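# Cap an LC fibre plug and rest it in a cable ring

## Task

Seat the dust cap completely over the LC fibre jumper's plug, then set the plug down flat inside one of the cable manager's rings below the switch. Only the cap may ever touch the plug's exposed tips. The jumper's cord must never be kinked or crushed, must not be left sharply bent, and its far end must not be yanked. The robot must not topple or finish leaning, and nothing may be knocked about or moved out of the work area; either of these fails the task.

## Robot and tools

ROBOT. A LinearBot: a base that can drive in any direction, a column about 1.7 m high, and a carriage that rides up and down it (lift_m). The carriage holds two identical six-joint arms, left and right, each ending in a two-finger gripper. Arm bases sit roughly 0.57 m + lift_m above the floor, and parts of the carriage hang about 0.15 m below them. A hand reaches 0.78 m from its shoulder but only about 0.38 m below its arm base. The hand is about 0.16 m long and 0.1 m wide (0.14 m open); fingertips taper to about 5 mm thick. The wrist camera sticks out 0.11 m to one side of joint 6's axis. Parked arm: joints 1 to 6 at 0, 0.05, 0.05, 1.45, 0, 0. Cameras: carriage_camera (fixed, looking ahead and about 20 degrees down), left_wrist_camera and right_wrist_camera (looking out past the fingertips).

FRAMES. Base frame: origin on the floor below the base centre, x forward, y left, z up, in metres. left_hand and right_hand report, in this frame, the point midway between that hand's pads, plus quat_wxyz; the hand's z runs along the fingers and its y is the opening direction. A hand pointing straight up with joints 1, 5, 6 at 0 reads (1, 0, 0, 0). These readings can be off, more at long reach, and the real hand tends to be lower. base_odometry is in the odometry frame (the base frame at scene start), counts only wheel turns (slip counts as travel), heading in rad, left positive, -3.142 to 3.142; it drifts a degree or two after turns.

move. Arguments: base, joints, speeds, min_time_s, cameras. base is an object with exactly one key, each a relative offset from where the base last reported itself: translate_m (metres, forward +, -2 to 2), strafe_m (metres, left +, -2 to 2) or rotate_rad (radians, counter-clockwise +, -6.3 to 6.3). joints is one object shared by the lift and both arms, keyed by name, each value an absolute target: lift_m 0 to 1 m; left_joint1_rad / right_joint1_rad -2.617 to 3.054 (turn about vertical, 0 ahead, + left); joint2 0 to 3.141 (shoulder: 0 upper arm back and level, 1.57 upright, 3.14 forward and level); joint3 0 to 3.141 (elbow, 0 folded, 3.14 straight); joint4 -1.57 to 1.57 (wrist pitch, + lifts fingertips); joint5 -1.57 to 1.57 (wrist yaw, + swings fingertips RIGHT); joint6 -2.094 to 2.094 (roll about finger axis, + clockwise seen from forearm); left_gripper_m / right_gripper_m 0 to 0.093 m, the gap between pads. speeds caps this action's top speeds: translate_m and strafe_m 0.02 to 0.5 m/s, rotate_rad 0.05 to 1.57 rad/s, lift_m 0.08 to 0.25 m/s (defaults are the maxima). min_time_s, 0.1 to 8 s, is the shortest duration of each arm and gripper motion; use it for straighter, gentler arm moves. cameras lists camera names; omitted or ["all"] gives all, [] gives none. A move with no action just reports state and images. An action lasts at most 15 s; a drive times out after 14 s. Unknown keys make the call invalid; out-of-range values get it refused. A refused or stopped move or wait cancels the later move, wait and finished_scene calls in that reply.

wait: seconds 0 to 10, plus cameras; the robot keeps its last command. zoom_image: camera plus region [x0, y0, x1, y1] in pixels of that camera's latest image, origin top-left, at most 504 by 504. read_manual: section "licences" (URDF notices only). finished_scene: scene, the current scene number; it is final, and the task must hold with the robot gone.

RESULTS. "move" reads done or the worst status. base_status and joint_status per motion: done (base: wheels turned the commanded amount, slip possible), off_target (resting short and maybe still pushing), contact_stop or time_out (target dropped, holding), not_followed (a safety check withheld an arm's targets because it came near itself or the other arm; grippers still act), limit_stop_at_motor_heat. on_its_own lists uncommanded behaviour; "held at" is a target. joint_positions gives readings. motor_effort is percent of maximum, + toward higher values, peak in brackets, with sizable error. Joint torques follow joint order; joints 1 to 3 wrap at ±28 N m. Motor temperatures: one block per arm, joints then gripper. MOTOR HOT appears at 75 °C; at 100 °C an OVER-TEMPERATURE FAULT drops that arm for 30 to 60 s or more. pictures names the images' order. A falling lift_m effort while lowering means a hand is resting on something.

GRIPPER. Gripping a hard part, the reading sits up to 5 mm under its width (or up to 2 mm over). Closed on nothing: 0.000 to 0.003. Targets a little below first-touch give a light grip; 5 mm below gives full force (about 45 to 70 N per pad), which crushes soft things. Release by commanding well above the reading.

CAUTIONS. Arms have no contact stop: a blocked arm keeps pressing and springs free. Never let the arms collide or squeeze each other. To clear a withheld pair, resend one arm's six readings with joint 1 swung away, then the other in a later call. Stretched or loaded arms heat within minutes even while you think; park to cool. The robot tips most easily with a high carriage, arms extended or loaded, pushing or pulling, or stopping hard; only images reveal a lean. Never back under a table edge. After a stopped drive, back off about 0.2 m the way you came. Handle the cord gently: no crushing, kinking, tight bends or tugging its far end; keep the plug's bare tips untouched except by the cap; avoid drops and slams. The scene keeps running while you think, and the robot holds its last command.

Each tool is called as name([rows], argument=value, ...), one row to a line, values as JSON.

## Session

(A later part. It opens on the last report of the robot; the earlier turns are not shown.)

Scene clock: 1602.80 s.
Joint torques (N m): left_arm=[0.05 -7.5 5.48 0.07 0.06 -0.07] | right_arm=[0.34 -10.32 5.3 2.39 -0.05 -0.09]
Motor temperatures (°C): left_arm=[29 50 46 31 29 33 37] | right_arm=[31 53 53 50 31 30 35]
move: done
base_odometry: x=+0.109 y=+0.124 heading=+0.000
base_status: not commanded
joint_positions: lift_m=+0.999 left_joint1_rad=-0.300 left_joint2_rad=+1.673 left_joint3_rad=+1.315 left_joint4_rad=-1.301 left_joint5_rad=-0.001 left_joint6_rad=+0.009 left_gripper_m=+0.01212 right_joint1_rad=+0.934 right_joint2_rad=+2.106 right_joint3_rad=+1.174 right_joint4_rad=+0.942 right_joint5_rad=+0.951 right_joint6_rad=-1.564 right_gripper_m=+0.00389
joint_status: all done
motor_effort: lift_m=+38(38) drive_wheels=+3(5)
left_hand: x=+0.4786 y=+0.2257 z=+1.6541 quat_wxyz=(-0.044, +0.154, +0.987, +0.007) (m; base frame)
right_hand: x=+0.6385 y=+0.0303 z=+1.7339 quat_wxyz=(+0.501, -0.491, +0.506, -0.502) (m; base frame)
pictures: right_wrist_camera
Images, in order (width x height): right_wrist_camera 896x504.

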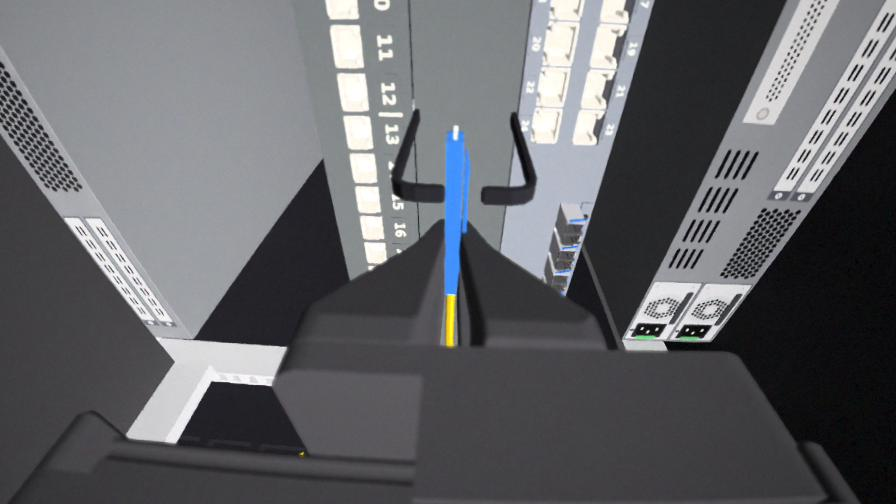

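move(joints={"right_joint3_rad": 1.204, "lift_m": 1.0}, min_time_s=1, cameras=["right_wrist_camera"])

zoom_image(camera="right_wrist_camera", region=[340, 80, 580, 320])

Scene clock: 1612.13 s.
Joint torques (N m): left_arm=[0.06 -7.49 5.57 0.07 0.07 -0.07] | right_arm=[0.35 -10.45 8.59 2.33 -0.06 -0.09]
Motor temperatures (°C): left_arm=[29 50 46 31 29 33 37] | right_arm=[31 52 53 51 31 30 36]
move: done
base_odometry: x=+0.109 y=+0.124 heading=+0.000
base_status: not commanded
joint_positions: lift_m=+1.000 left_joint1_rad=-0.300 left_joint2_rad=+1.673 left_joint3_rad=+1.314 left_joint4_rad=-1.301 left_joint5_rad=-0.001 left_joint6_rad=+0.009 left_gripper_m=+0.01212 right_joint1_rad=+0.934 right_joint2_rad=+2.108 right_joint3_rad=+1.180 right_joint4_rad=+0.947 right_joint5_rad=+0.951 right_joint6_rad=-1.564 right_gripper_m=+0.00389
joint_status: all done
motor_effort: lift_m=+37(41) drive_wheels=+1(5)
left_hand: x=+0.4783 y=+0.2257 z=+1.6552 quat_wxyz=(-0.044, +0.154, +0.987, +0.007) (m; base frame)
right_hand: x=+0.6391 y=+0.0312 z=+1.7374 quat_wxyz=(+0.504, -0.488, +0.507, -0.501) (m; base frame)
pictures: right_wrist_camera
Images, in order (width x height): right_wrist_camera 896x504.

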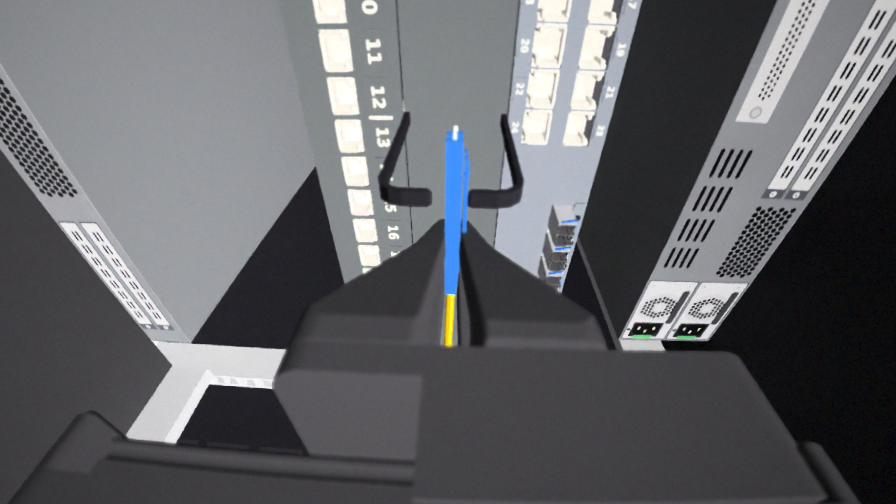

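Scaled by 2.100 from the camera's 896x504 image, which has a finer 1280x720 frame.

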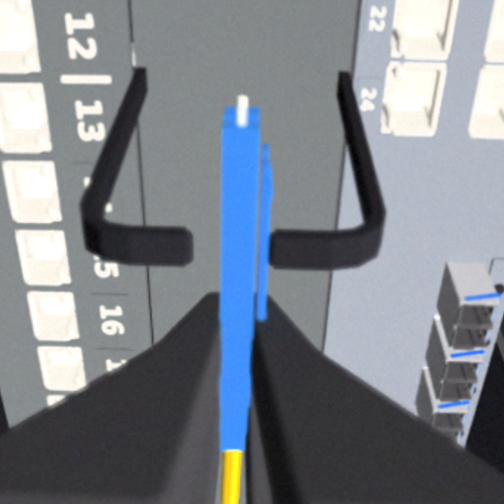

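move(joints={"lift_m": 0.998})

zoom_image(camera="right_wrist_camera", region=[340, 80, 580, 320])

Scene clock: 1643.30 s.
Joint torques (N m): left_arm=[0.06 -7.47 5.76 0.07 0.07 -0.06] | right_arm=[0.35 -10.54 8.5 2.32 -0.05 -0.09]
Motor temperatures (°C): left_arm=[29 49 46 31 29 33 37] | right_arm=[31 51 53 52 31 30 36]
move: done
base_odometry: x=+0.109 y=+0.124 heading=+0.000
base_status: not commanded
joint_positions: lift_m=+0.998 left_joint1_rad=-0.300 left_joint2_rad=+1.673 left_joint3_rad=+1.312 left_joint4_rad=-1.301 left_joint5_rad=-0.001 left_joint6_rad=+0.009 left_gripper_m=+0.01212 right_joint1_rad=+0.934 right_joint2_rad=+2.109 right_joint3_rad=+1.182 right_joint4_rad=+0.948 right_joint5_rad=+0.951 right_joint6_rad=-1.564 right_gripper_m=+0.00389
joint_status: all done
motor_effort: lift_m=+33(34) drive_wheels=+3(3)
left_hand: x=+0.4778 y=+0.2259 z=+1.6530 quat_wxyz=(-0.045, +0.154, +0.987, +0.007) (m; base frame)
right_hand: x=+0.6393 y=+0.0314 z=+1.7360 quat_wxyz=(+0.505, -0.487, +0.507, -0.501) (m; base frame)
pictures: carriage_camera, left_wrist_camera, right_wrist_camera
Images, in order (width x height): carriage_camera 896x504, left_wrist_camera 896x504, right_wrist_camera 896x504.

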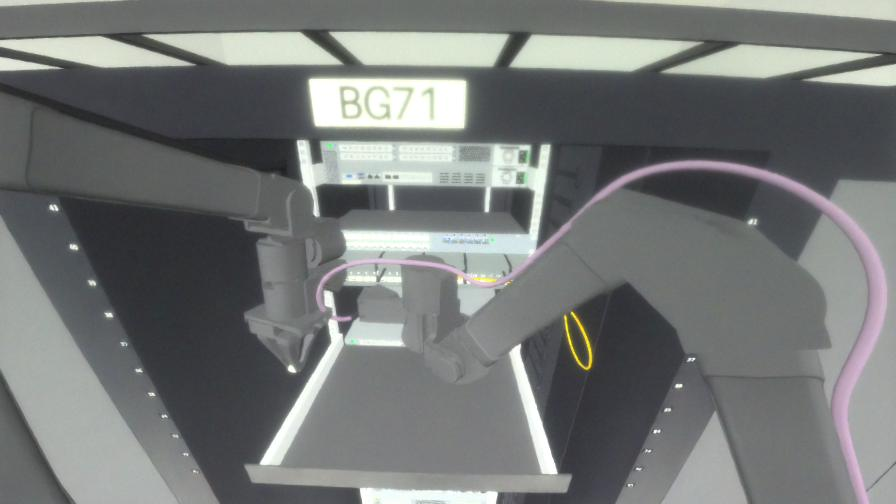

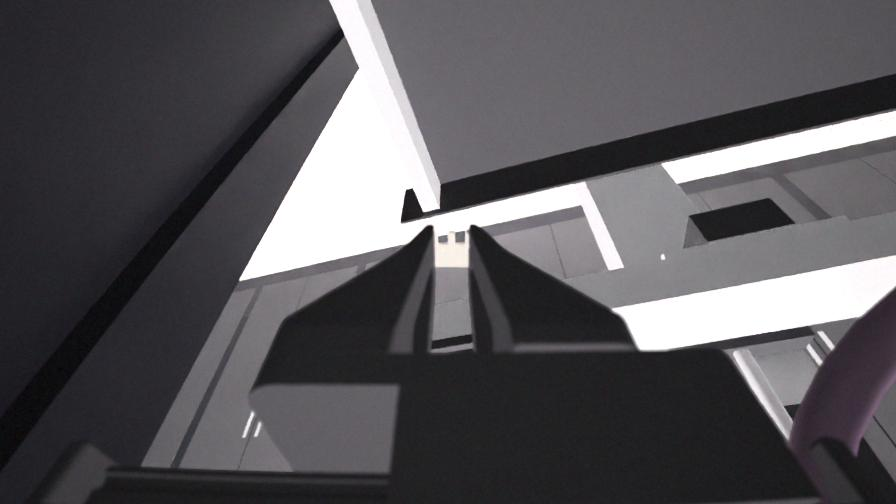

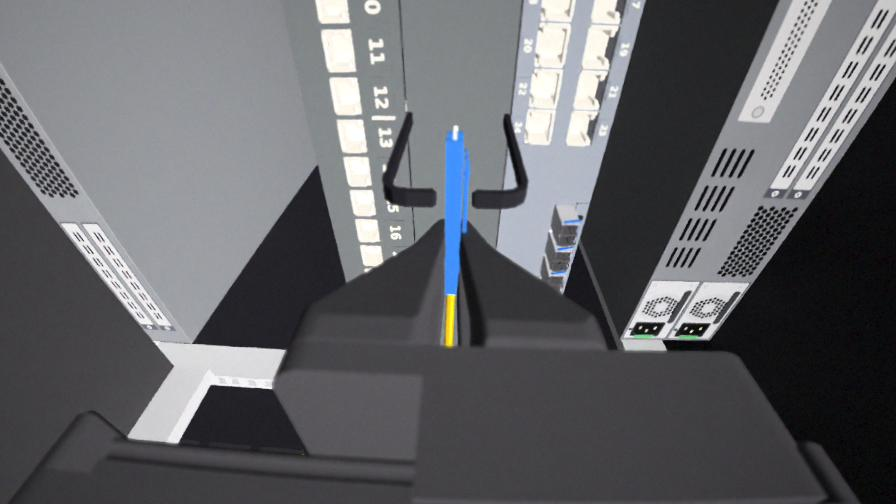

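Scaled by 2.100 from the camera's 896x504 image, which has a finer 1280x720 frame.

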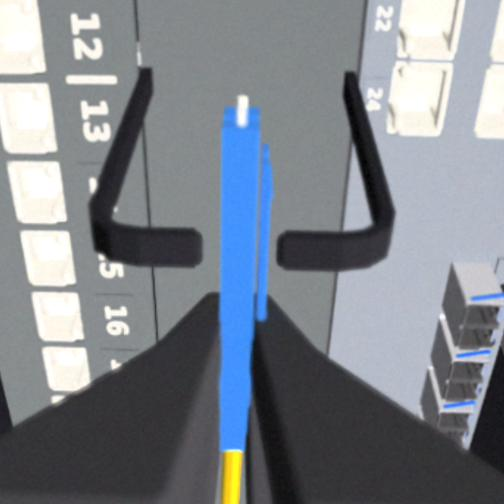

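move(joints={"lift_m": 0.997})

zoom_image(camera="right_wrist_camera", region=[340, 80, 580, 320])

move(base={"translate_m": -0.012}, speeds={"translate_m": 0.02})

zoom_image(camera="right_wrist_camera", region=[340, 80, 580, 320])

Scene clock: 1650.73 s.
Joint torques (N m): left_arm=[0.05 -7.5 5.82 0.06 0.07 -0.07] | right_arm=[0.34 -10.58 8.38 2.32 -0.06 -0.09]
Motor temperatures (°C): left_arm=[29 49 46 31 29 33 37] | right_arm=[31 51 53 52 31 30 36]
move: done
base_odometry: x=+0.109 y=+0.124 heading=+0.000
base_status: not commanded
joint_positions: lift_m=+0.997 left_joint1_rad=-0.300 left_joint2_rad=+1.673 left_joint3_rad=+1.311 left_joint4_rad=-1.301 left_joint5_rad=-0.001 left_joint6_rad=+0.009 left_gripper_m=+0.01212 right_joint1_rad=+0.934 right_joint2_rad=+2.109 right_joint3_rad=+1.183 right_joint4_rad=+0.949 right_joint5_rad=+0.951 right_joint6_rad=-1.564 right_gripper_m=+0.00389
joint_status: all done
motor_effort: lift_m=+33(34) drive_wheels=+0(5)
left_hand: x=+0.4775 y=+0.2260 z=+1.6518 quat_wxyz=(-0.046, +0.154, +0.987, +0.007) (m; base frame)
right_hand: x=+0.6394 y=+0.0316 z=+1.7355 quat_wxyz=(+0.506, -0.486, +0.507, -0.501) (m; base frame)
pictures: carriage_camera, left_wrist_camera, right_wrist_camera
Images, in order (width x height): carriage_camera 896x504, left_wrist_camera 896x504, right_wrist_camera 896x504.

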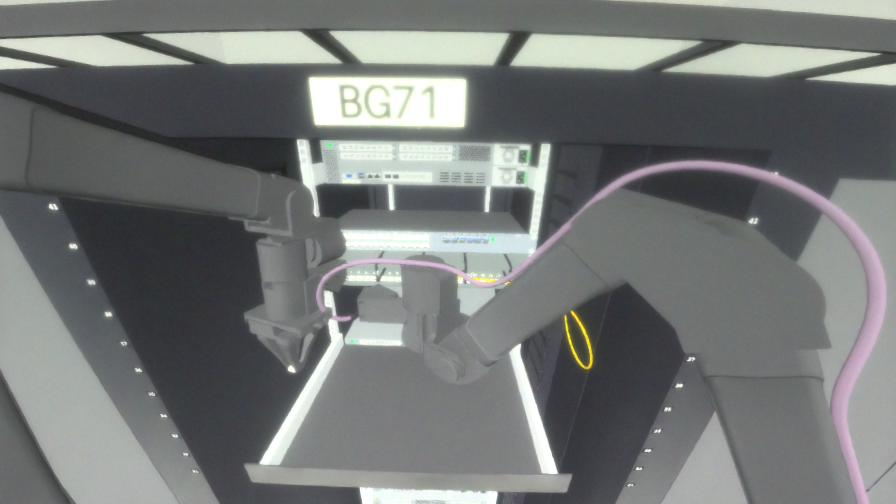

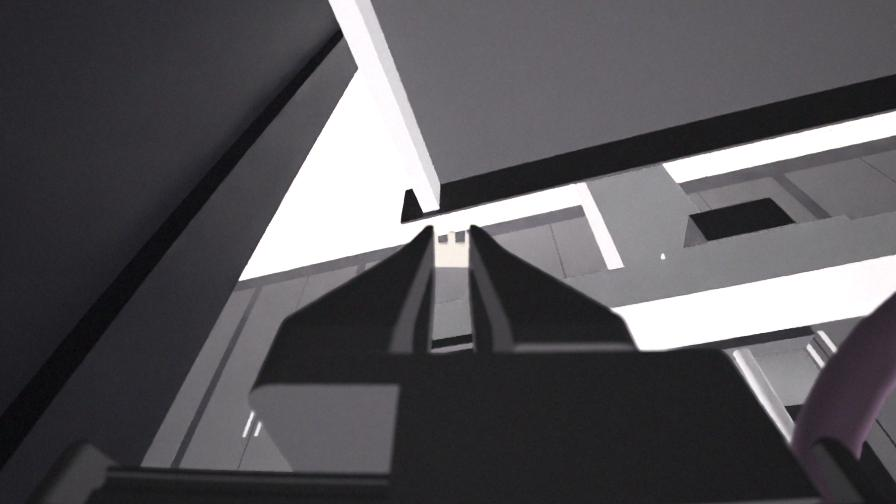

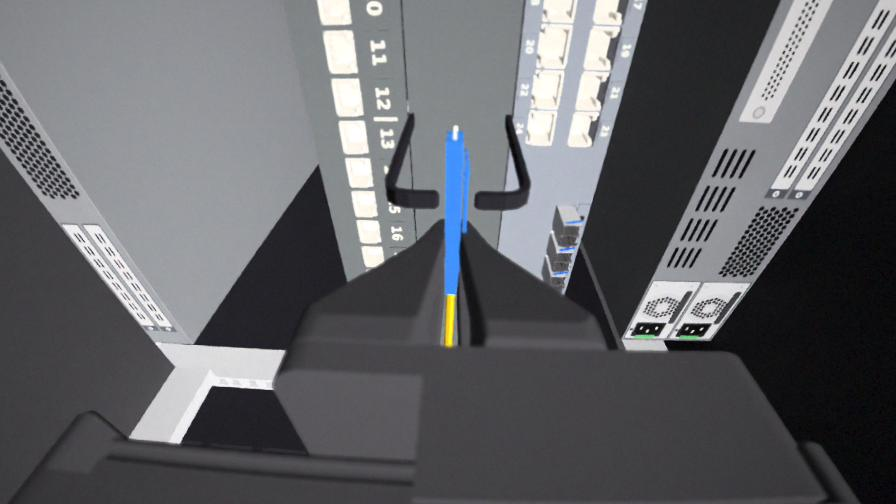

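Scaled by 2.100 from the camera's 896x504 image, which has a finer 1280x720 frame.

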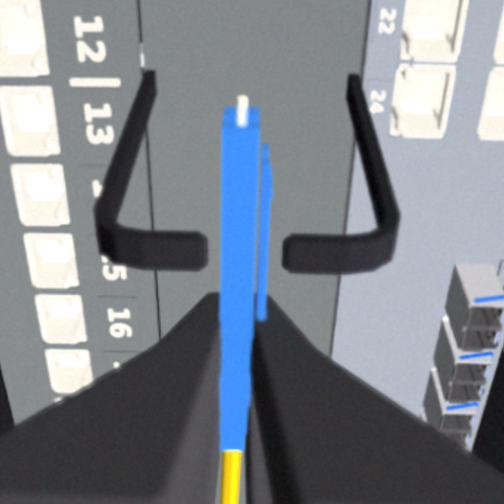

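Scene clock: 1651.73 s.
Joint torques (N m): left_arm=[0.06 -7.47 5.86 0.07 0.07 -0.07] | right_arm=[0.24 -10.58 8.38 2.31 -0.02 -0.1]
Motor temperatures (°C): left_arm=[29 49 46 31 29 33 37] | right_arm=[31 51 53 53 31 30 36]
move: done
base_odometry: x=+0.097 y=+0.124 heading=+0.000
base_status: done
joint_positions: lift_m=+0.997 left_joint1_rad=-0.300 left_joint2_rad=+1.673 left_joint3_rad=+1.311 left_joint4_rad=-1.301 left_joint5_rad=-0.001 left_joint6_rad=+0.009 left_gripper_m=+0.01212 right_joint1_rad=+0.935 right_joint2_rad=+2.109 right_joint3_rad=+1.183 right_joint4_rad=+0.949 right_joint5_rad=+0.951 right_joint6_rad=-1.564 right_gripper_m=+0.00389
joint_status: not commanded
motor_effort: lift_m=+33(33) drive_wheels=-1(5)
left_hand: x=+0.4775 y=+0.2260 z=+1.6518 quat_wxyz=(-0.046, +0.154, +0.987, +0.007) (m; base frame)
right_hand: x=+0.6392 y=+0.0319 z=+1.7355 quat_wxyz=(+0.506, -0.486, +0.507, -0.501) (m; base frame)
pictures: carriage_camera, left_wrist_camera, right_wrist_camera
Images, in order (width x height): carriage_camera 896x504, left_wrist_camera 896x504, right_wrist_camera 896x504.

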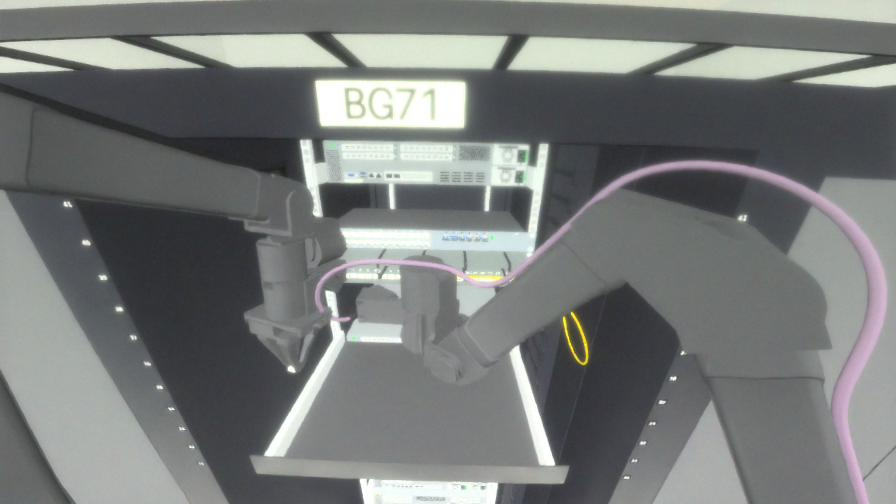

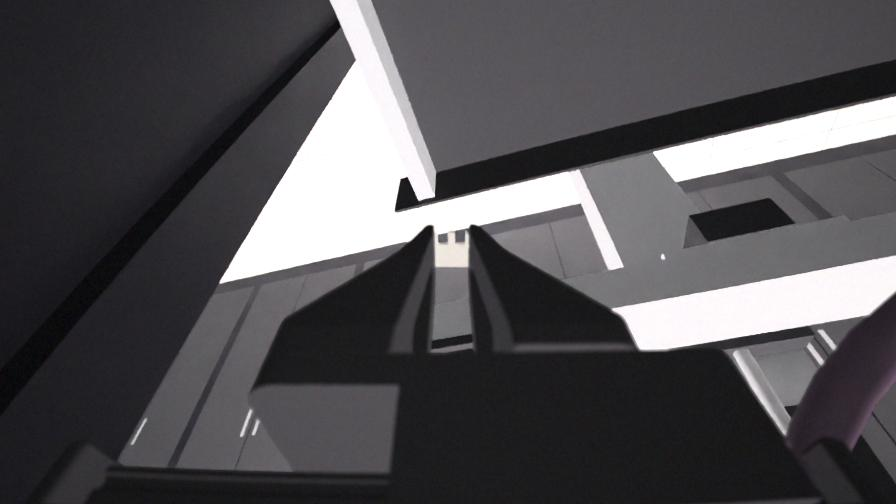

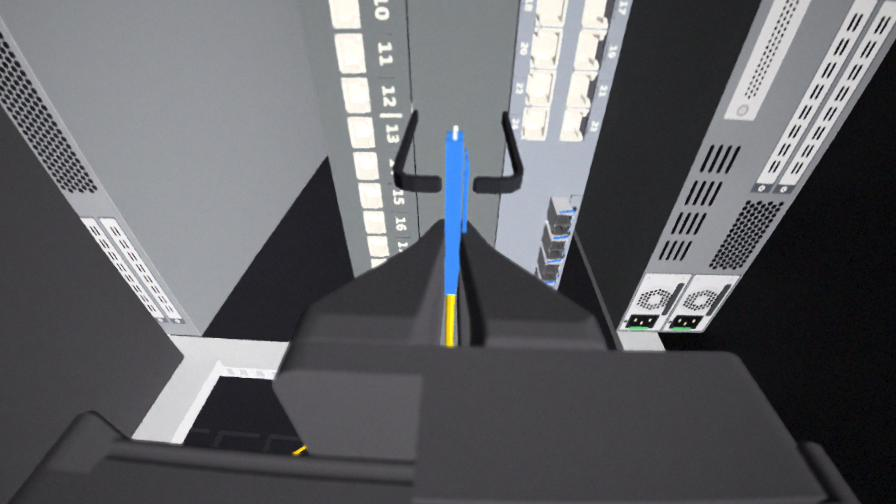

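Scaled by 2.100 from the camera's 896x504 image, which has a finer 1280x720 frame.

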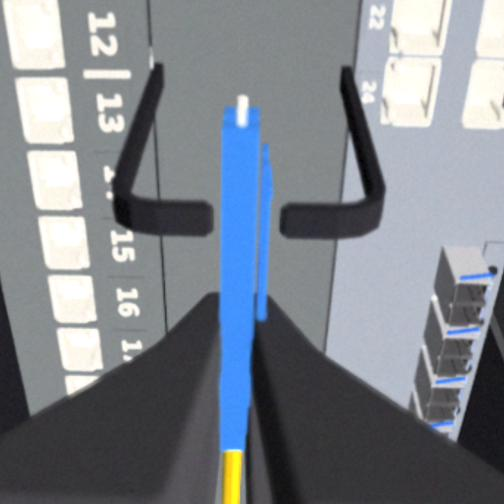

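move(base={"translate_m": -0.012}, speeds={"translate_m": 0.02}, cameras=["right_wrist_camera"])

zoom_image(camera="right_wrist_camera", region=[340, 80, 580, 320])

move(base={"translate_m": -0.015}, speeds={"translate_m": 0.02})

zoom_image(camera="right_wrist_camera", region=[340, 80, 580, 320])

Scene clock: 1658.00 s.
Joint torques (N m): left_arm=[0.01 -7.41 5.85 0.07 0.07 -0.07] | right_arm=[0.18 -10.54 8.38 2.3 -0.07 -0.09]
Motor temperatures (°C): left_arm=[29 49 46 31 29 33 37] | right_arm=[31 50 52 53 31 30 36]
move: done
base_odometry: x=+0.085 y=+0.124 heading=+0.000
base_status: done
joint_positions: lift_m=+0.997 left_joint1_rad=-0.300 left_joint2_rad=+1.673 left_joint3_rad=+1.311 left_joint4_rad=-1.301 left_joint5_rad=-0.001 left_joint6_rad=+0.009 left_gripper_m=+0.01212 right_joint1_rad=+0.936 right_joint2_rad=+2.109 right_joint3_rad=+1.183 right_joint4_rad=+0.949 right_joint5_rad=+0.950 right_joint6_rad=-1.564 right_gripper_m=+0.00389
joint_status: not commanded
motor_effort: lift_m=+33(33) drive_wheels=+6(7)
left_hand: x=+0.4776 y=+0.2260 z=+1.6518 quat_wxyz=(-0.046, +0.154, +0.987, +0.007) (m; base frame)
right_hand: x=+0.6389 y=+0.0323 z=+1.7356 quat_wxyz=(+0.506, -0.487, +0.506, -0.501) (m; base frame)
pictures: right_wrist_camera
Images, in order (width x height): right_wrist_camera 896x504.

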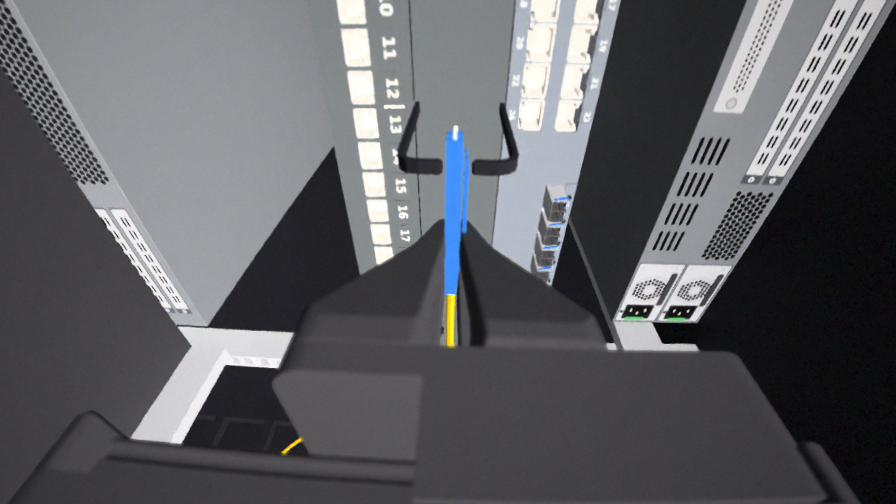

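Scaled by 2.100 from the camera's 896x504 image, which has a finer 1280x720 frame.

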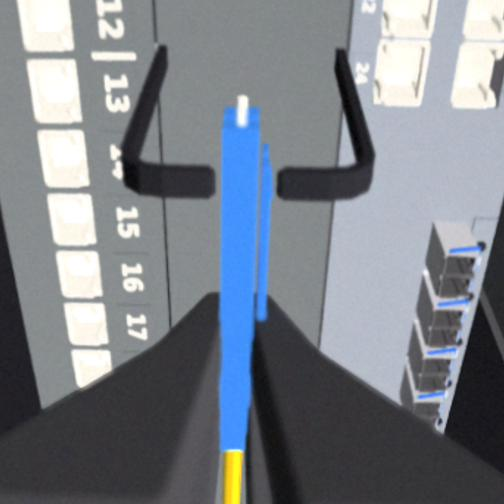

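Scene clock: 1659.13 s.
Joint torques (N m): left_arm=[0.02 -7.5 5.87 0.06 0.06 -0.07] | right_arm=[-0.02 -10.55 8.39 2.3 -0.04 -0.09]
Motor temperatures (°C): left_arm=[29 49 46 31 29 33 37] | right_arm=[31 50 52 53 31 30 36]
move: done
base_odometry: x=+0.070 y=+0.124 heading=+0.000
base_status: done
joint_positions: lift_m=+0.997 left_joint1_rad=-0.300 left_joint2_rad=+1.673 left_joint3_rad=+1.311 left_joint4_rad=-1.300 left_joint5_rad=-0.001 left_joint6_rad=+0.009 left_gripper_m=+0.01212 right_joint1_rad=+0.938 right_joint2_rad=+2.109 right_joint3_rad=+1.183 right_joint4_rad=+0.949 right_joint5_rad=+0.950 right_joint6_rad=-1.564 right_gripper_m=+0.00389
joint_status: not commanded
motor_effort: lift_m=+33(33) drive_wheels=-2(9)
left_hand: x=+0.4778 y=+0.2259 z=+1.6518 quat_wxyz=(-0.045, +0.154, +0.987, +0.007) (m; base frame)
right_hand: x=+0.6383 y=+0.0332 z=+1.7356 quat_wxyz=(+0.507, -0.487, +0.506, -0.500) (m; base frame)
pictures: carriage_camera, left_wrist_camera, right_wrist_camera
Images, in order (width x height): carriage_camera 896x504, left_wrist_camera 896x504, right_wrist_camera 896x504.

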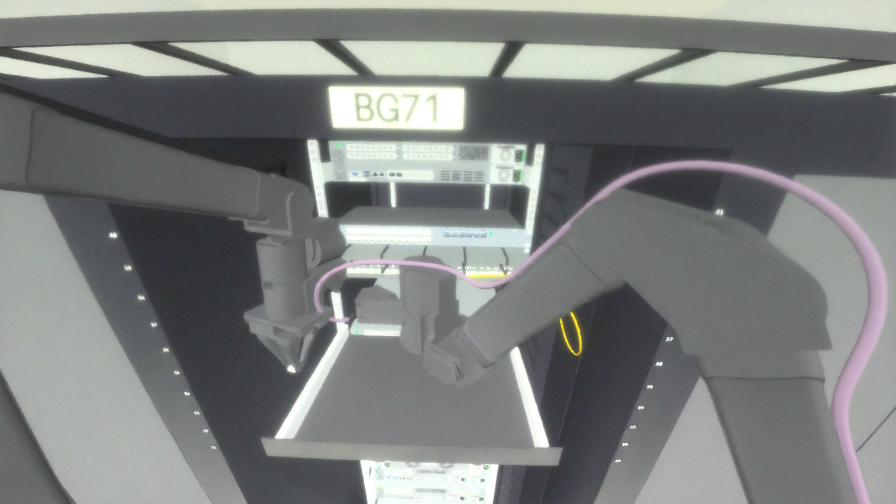

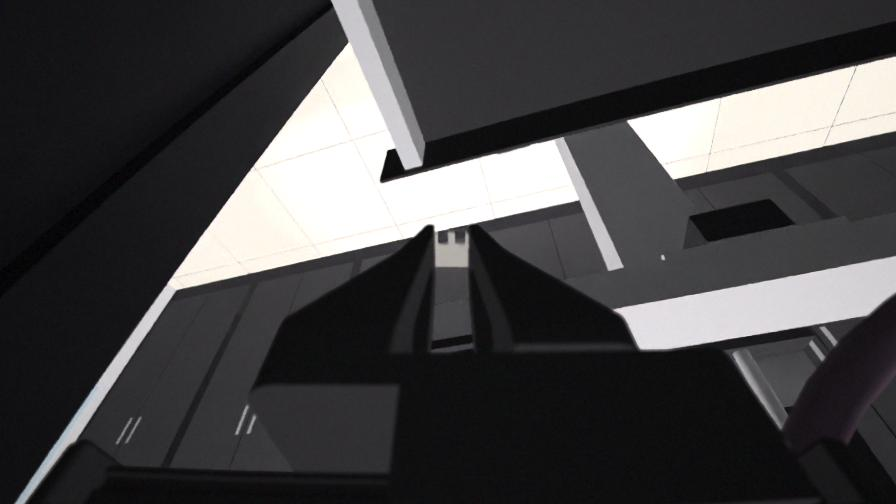

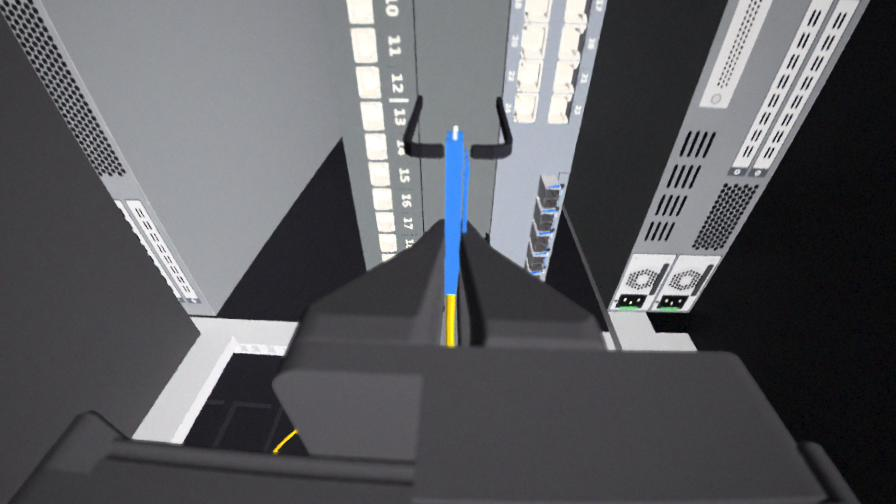

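Scaled by 2.100 from the camera's 896x504 image, which has a finer 1280x720 frame.

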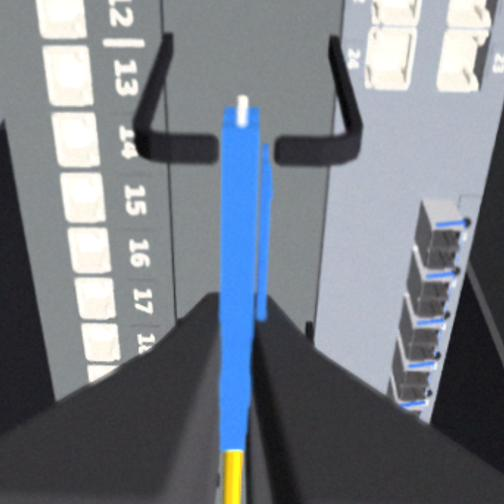

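move(base={"translate_m": -0.02}, speeds={"translate_m": 0.03}, cameras=["right_wrist_camera"])

move(joints={"lift_m": 0.96, "right_joint1_rad": 0.86, "right_joint2_rad": 2.01, "right_joint3_rad": 1.033, "right_joint4_rad": 0.99, "right_joint5_rad": 0.564, "right_joint6_rad": -1.571}, min_time_s=4)

Scene clock: 1705.33 s.
Joint torques (N m): left_arm=[0.02 -7.53 5.85 0.07 0.07 -0.08] | right_arm=[-0.14 -10.7 8.36 2.3 -0.04 -0.1]
Motor temperatures (°C): left_arm=[29 49 46 31 29 33 37] | right_arm=[31 49 51 53 31 30 36]
move: done
base_odometry: x=+0.050 y=+0.124 heading=+0.000
base_status: done
joint_positions: lift_m=+0.997 left_joint1_rad=-0.300 left_joint2_rad=+1.673 left_joint3_rad=+1.311 left_joint4_rad=-1.301 left_joint5_rad=-0.001 left_joint6_rad=+0.009 left_gripper_m=+0.01212 right_joint1_rad=+0.939 right_joint2_rad=+2.109 right_joint3_rad=+1.183 right_joint4_rad=+0.949 right_joint5_rad=+0.949 right_joint6_rad=-1.564 right_gripper_m=+0.00389
joint_status: not commanded
motor_effort: lift_m=+33(33) drive_wheels=+3(10)
left_hand: x=+0.4777 y=+0.2259 z=+1.6518 quat_wxyz=(-0.045, +0.154, +0.987, +0.007) (m; base frame)
right_hand: x=+0.6378 y=+0.0340 z=+1.7356 quat_wxyz=(+0.507, -0.488, +0.505, -0.499) (m; base frame)
pictures: right_wrist_camera
Images, in order (width x height): right_wrist_camera 896x504.

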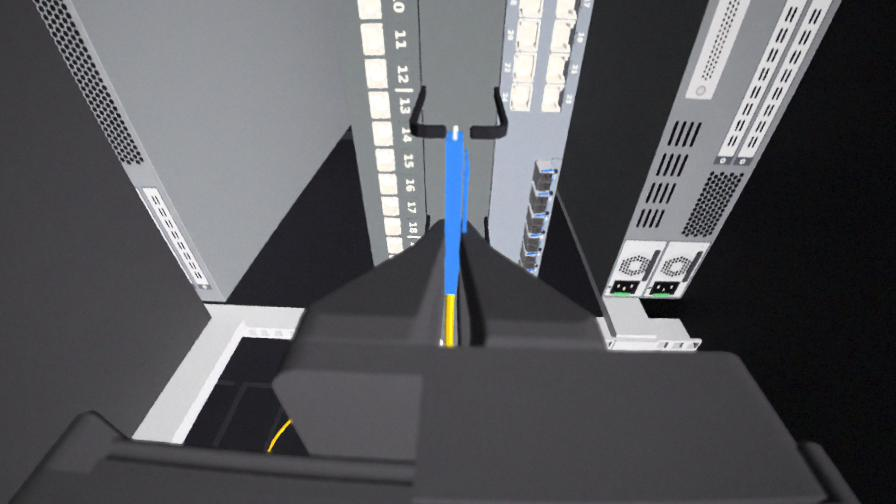

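Scene clock: 1709.63 s.
Joint torques (N m): left_arm=[0.02 -7.41 6.02 0.06 0.06 -0.07] | right_arm=[-0.59 -14.04 5.26 2.6 -0.11 -0.09]
Motor temperatures (°C): left_arm=[29 49 46 31 29 33 37] | right_arm=[31 50 51 53 31 30 36]
move: done
base_odometry: x=+0.050 y=+0.124 heading=+0.000
base_status: not commanded
joint_positions: lift_m=+0.960 left_joint1_rad=-0.300 left_joint2_rad=+1.672 left_joint3_rad=+1.308 left_joint4_rad=-1.301 left_joint5_rad=-0.001 left_joint6_rad=+0.009 left_gripper_m=+0.01212 right_joint1_rad=+0.866 right_joint2_rad=+2.040 right_joint3_rad=+1.047 right_joint4_rad=+0.988 right_joint5_rad=+0.575 right_joint6_rad=-1.564 right_gripper_m=+0.00389
joint_status: all done
motor_effort: lift_m=+35(36) drive_wheels=+1(5)
left_hand: x=+0.4771 y=+0.2261 z=+1.6143 quat_wxyz=(-0.046, +0.154, +0.987, +0.007) (m; base frame)
right_hand: x=+0.6375 y=+0.0449 z=+1.6894 quat_wxyz=(+0.567, -0.567, +0.424, -0.420) (m; base frame)
pictures: carriage_camera, left_wrist_camera, right_wrist_camera
Images, in order (width x height): carriage_camera 896x504, left_wrist_camera 896x504, right_wrist_camera 896x504.

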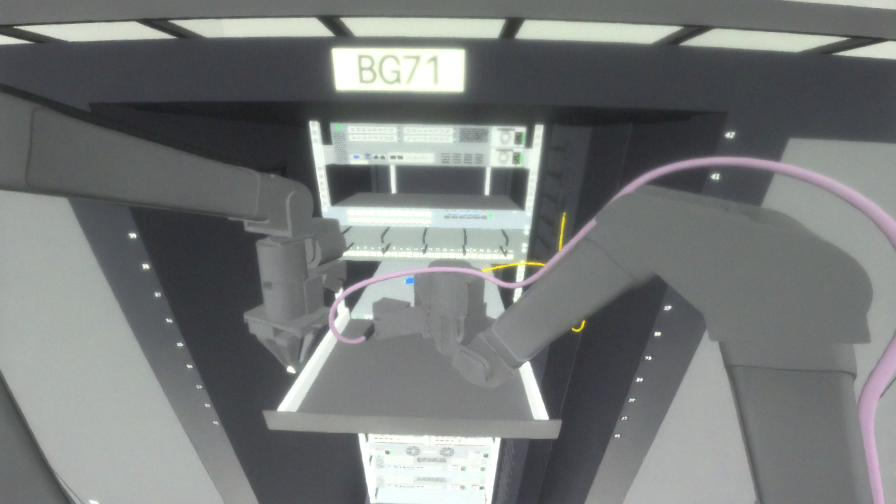

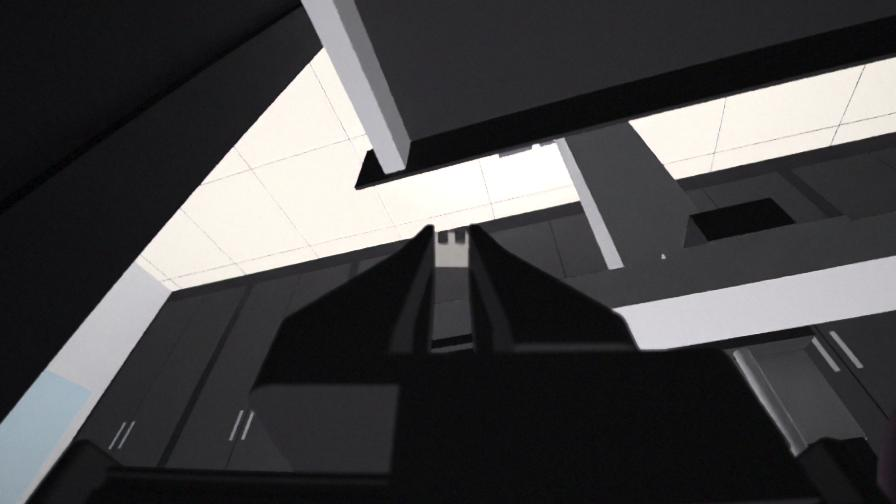

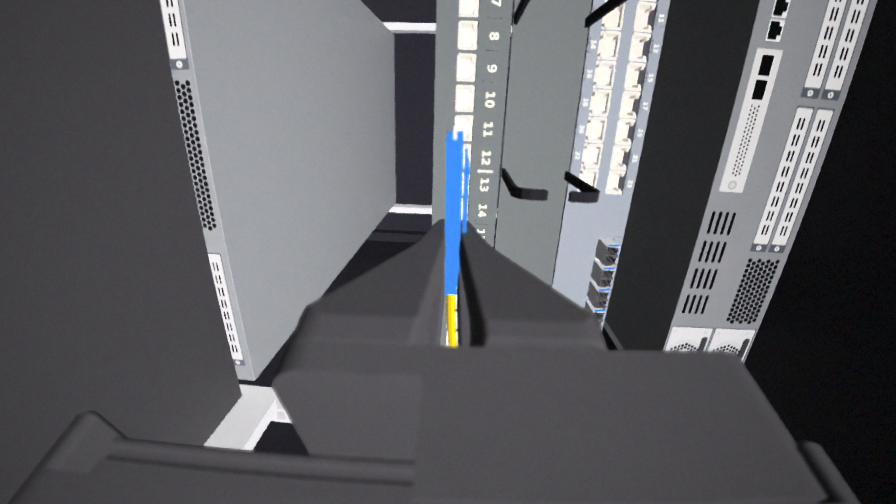

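move(joints={"lift_m": 0.921, "right_joint1_rad": 0.774, "right_joint2_rad": 1.892, "right_joint3_rad": 0.866, "right_joint4_rad": 1.026, "right_joint5_rad": 0.17, "right_joint6_rad": -1.571}, min_time_s=4)

zoom_image(camera="carriage_camera", region=[260, 160, 620, 400])

Scene clock: 1718.70 s.
Joint torques (N m): left_arm=[0.05 -7.38 6.15 0.06 0.07 -0.08] | right_arm=[-0.62 -12.53 5.09 2.66 -0.11 -0.09]
Motor temperatures (°C): left_arm=[29 49 46 31 29 33 37] | right_arm=[31 53 51 53 31 30 36]
move: done
base_odometry: x=+0.050 y=+0.124 heading=+0.000
base_status: not commanded
joint_positions: lift_m=+0.921 left_joint1_rad=-0.300 left_joint2_rad=+1.672 left_joint3_rad=+1.307 left_joint4_rad=-1.301 left_joint5_rad=-0.001 left_joint6_rad=+0.009 left_gripper_m=+0.01212 right_joint1_rad=+0.780 right_joint2_rad=+1.919 right_joint3_rad=+0.879 right_joint4_rad=+1.025 right_joint5_rad=+0.181 right_joint6_rad=-1.564 right_gripper_m=+0.00389
joint_status: all done
motor_effort: lift_m=+35(36) drive_wheels=+2(6)
left_hand: x=+0.4767 y=+0.2262 z=+1.5749 quat_wxyz=(-0.047, +0.154, +0.987, +0.007) (m; base frame)
right_hand: x=+0.6132 y=+0.0429 z=+1.6523 quat_wxyz=(+0.621, -0.629, +0.334, -0.327) (m; base frame)
pictures: carriage_camera, left_wrist_camera, right_wrist_camera
Images, in order (width x height): carriage_camera 896x504, left_wrist_camera 896x504, right_wrist_camera 896x504.

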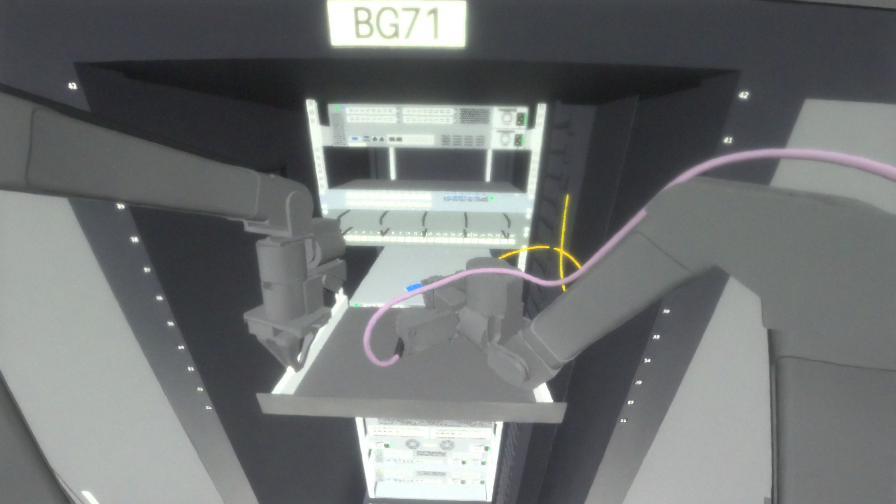

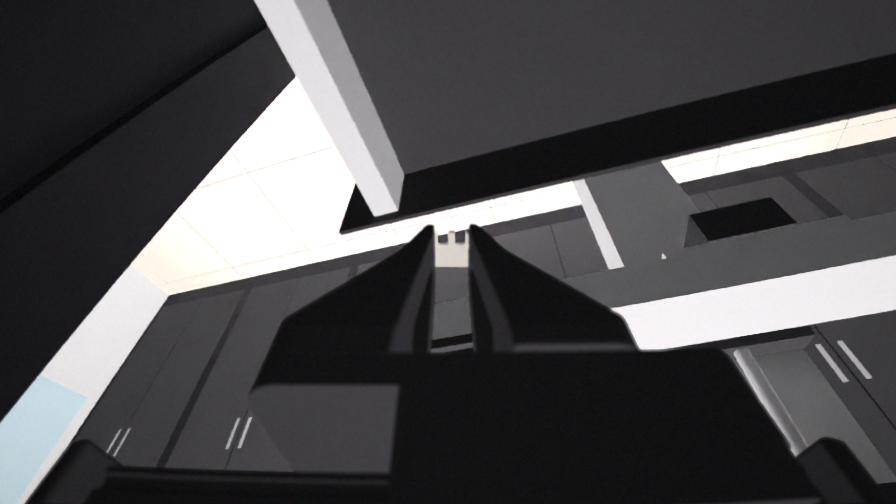

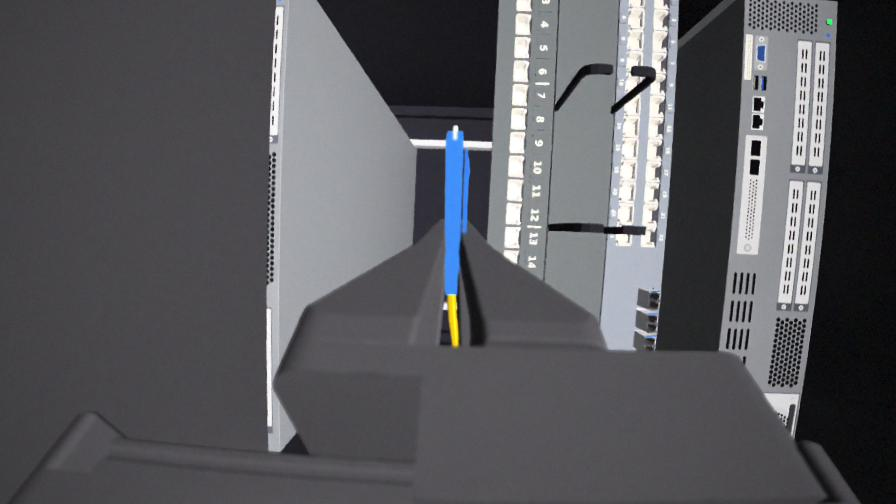

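Scaled by 1.400 from the camera's 896x504 image, which has a finer 1280x720 frame.

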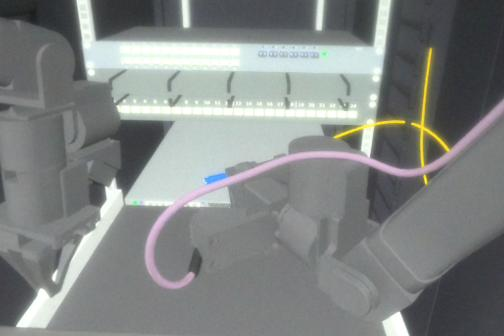

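zoom_image(camera="carriage_camera", region=[460, 180, 620, 300])

Scaled by 3.150 from the camera's 896x504 image, which has a finer 1280x720 frame.

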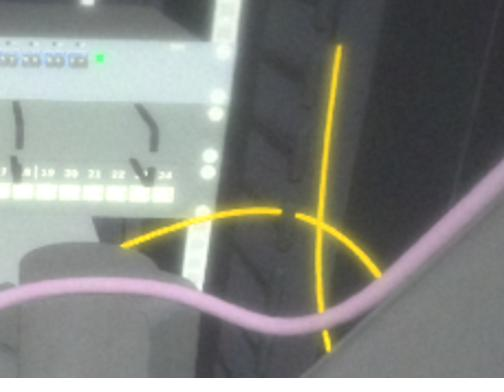

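move(joints={"left_joint1_rad": -0.366, "left_joint2_rad": 1.64, "left_joint3_rad": 1.56, "left_joint4_rad": -1.118, "left_joint5_rad": 0.247, "left_joint6_rad": 0.56}, min_time_s=5)

Scene clock: 1762.40 s.
Joint torques (N m): left_arm=[-0.59 -9.61 10.62 1.02 0.34 0.11] | right_arm=[-0.58 -12.51 5.16 2.65 -0.11 -0.09]
Motor temperatures (°C): left_arm=[29 49 46 31 29 33 37] | right_arm=[31 52 48 51 31 30 36]
move: done
base_odometry: x=+0.050 y=+0.124 heading=+0.000
base_status: not commanded
joint_positions: lift_m=+0.921 left_joint1_rad=-0.358 left_joint2_rad=+1.672 left_joint3_rad=+1.524 left_joint4_rad=-1.132 left_joint5_rad=+0.233 left_joint6_rad=+0.548 left_gripper_m=+0.01212 right_joint1_rad=+0.779 right_joint2_rad=+1.919 right_joint3_rad=+0.879 right_joint4_rad=+1.027 right_joint5_rad=+0.180 right_joint6_rad=-1.564 right_gripper_m=+0.00389
joint_status: all done
motor_effort: lift_m=+35(36) drive_wheels=-1(7)
left_hand: x=+0.5451 y=+0.1413 z=+1.6431 quat_wxyz=(+0.154, +0.445, +0.876, -0.101) (m; base frame)
right_hand: x=+0.6131 y=+0.0429 z=+1.6526 quat_wxyz=(+0.622, -0.629, +0.334, -0.327) (m; base frame)
pictures: carriage_camera, left_wrist_camera, right_wrist_camera
Images, in order (width x height): carriage_camera 896x504, left_wrist_camera 896x504, right_wrist_camera 896x504.

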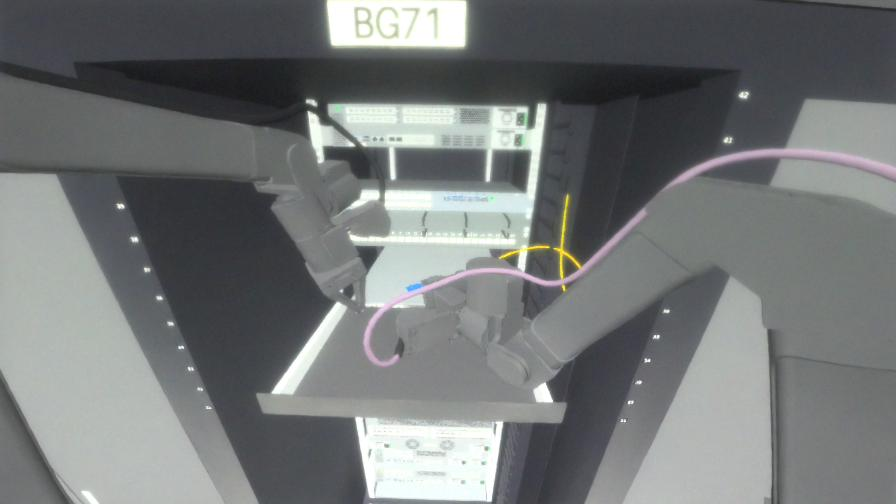

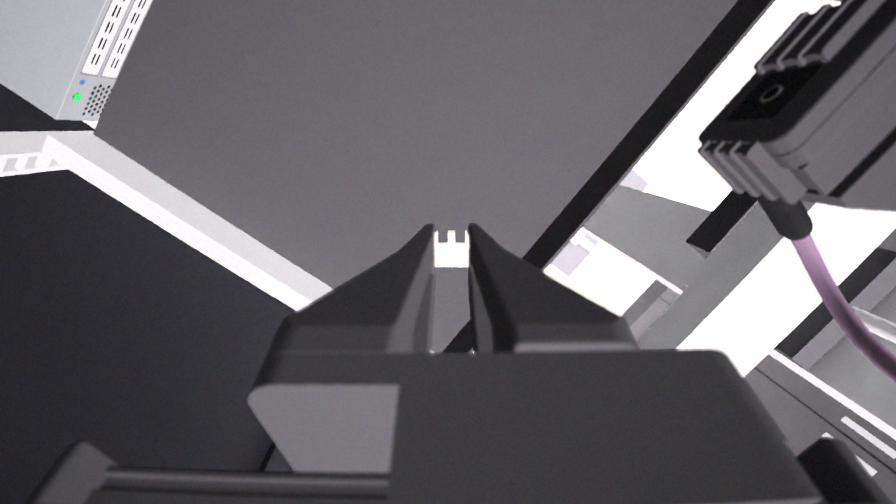

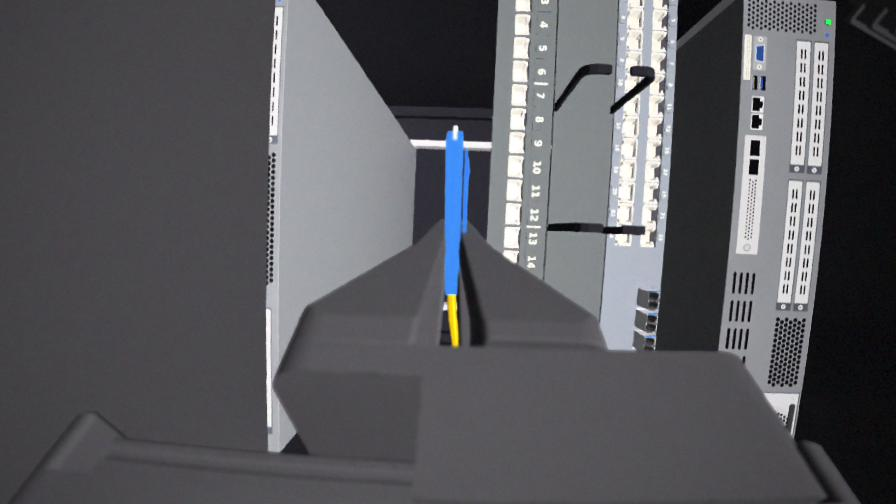

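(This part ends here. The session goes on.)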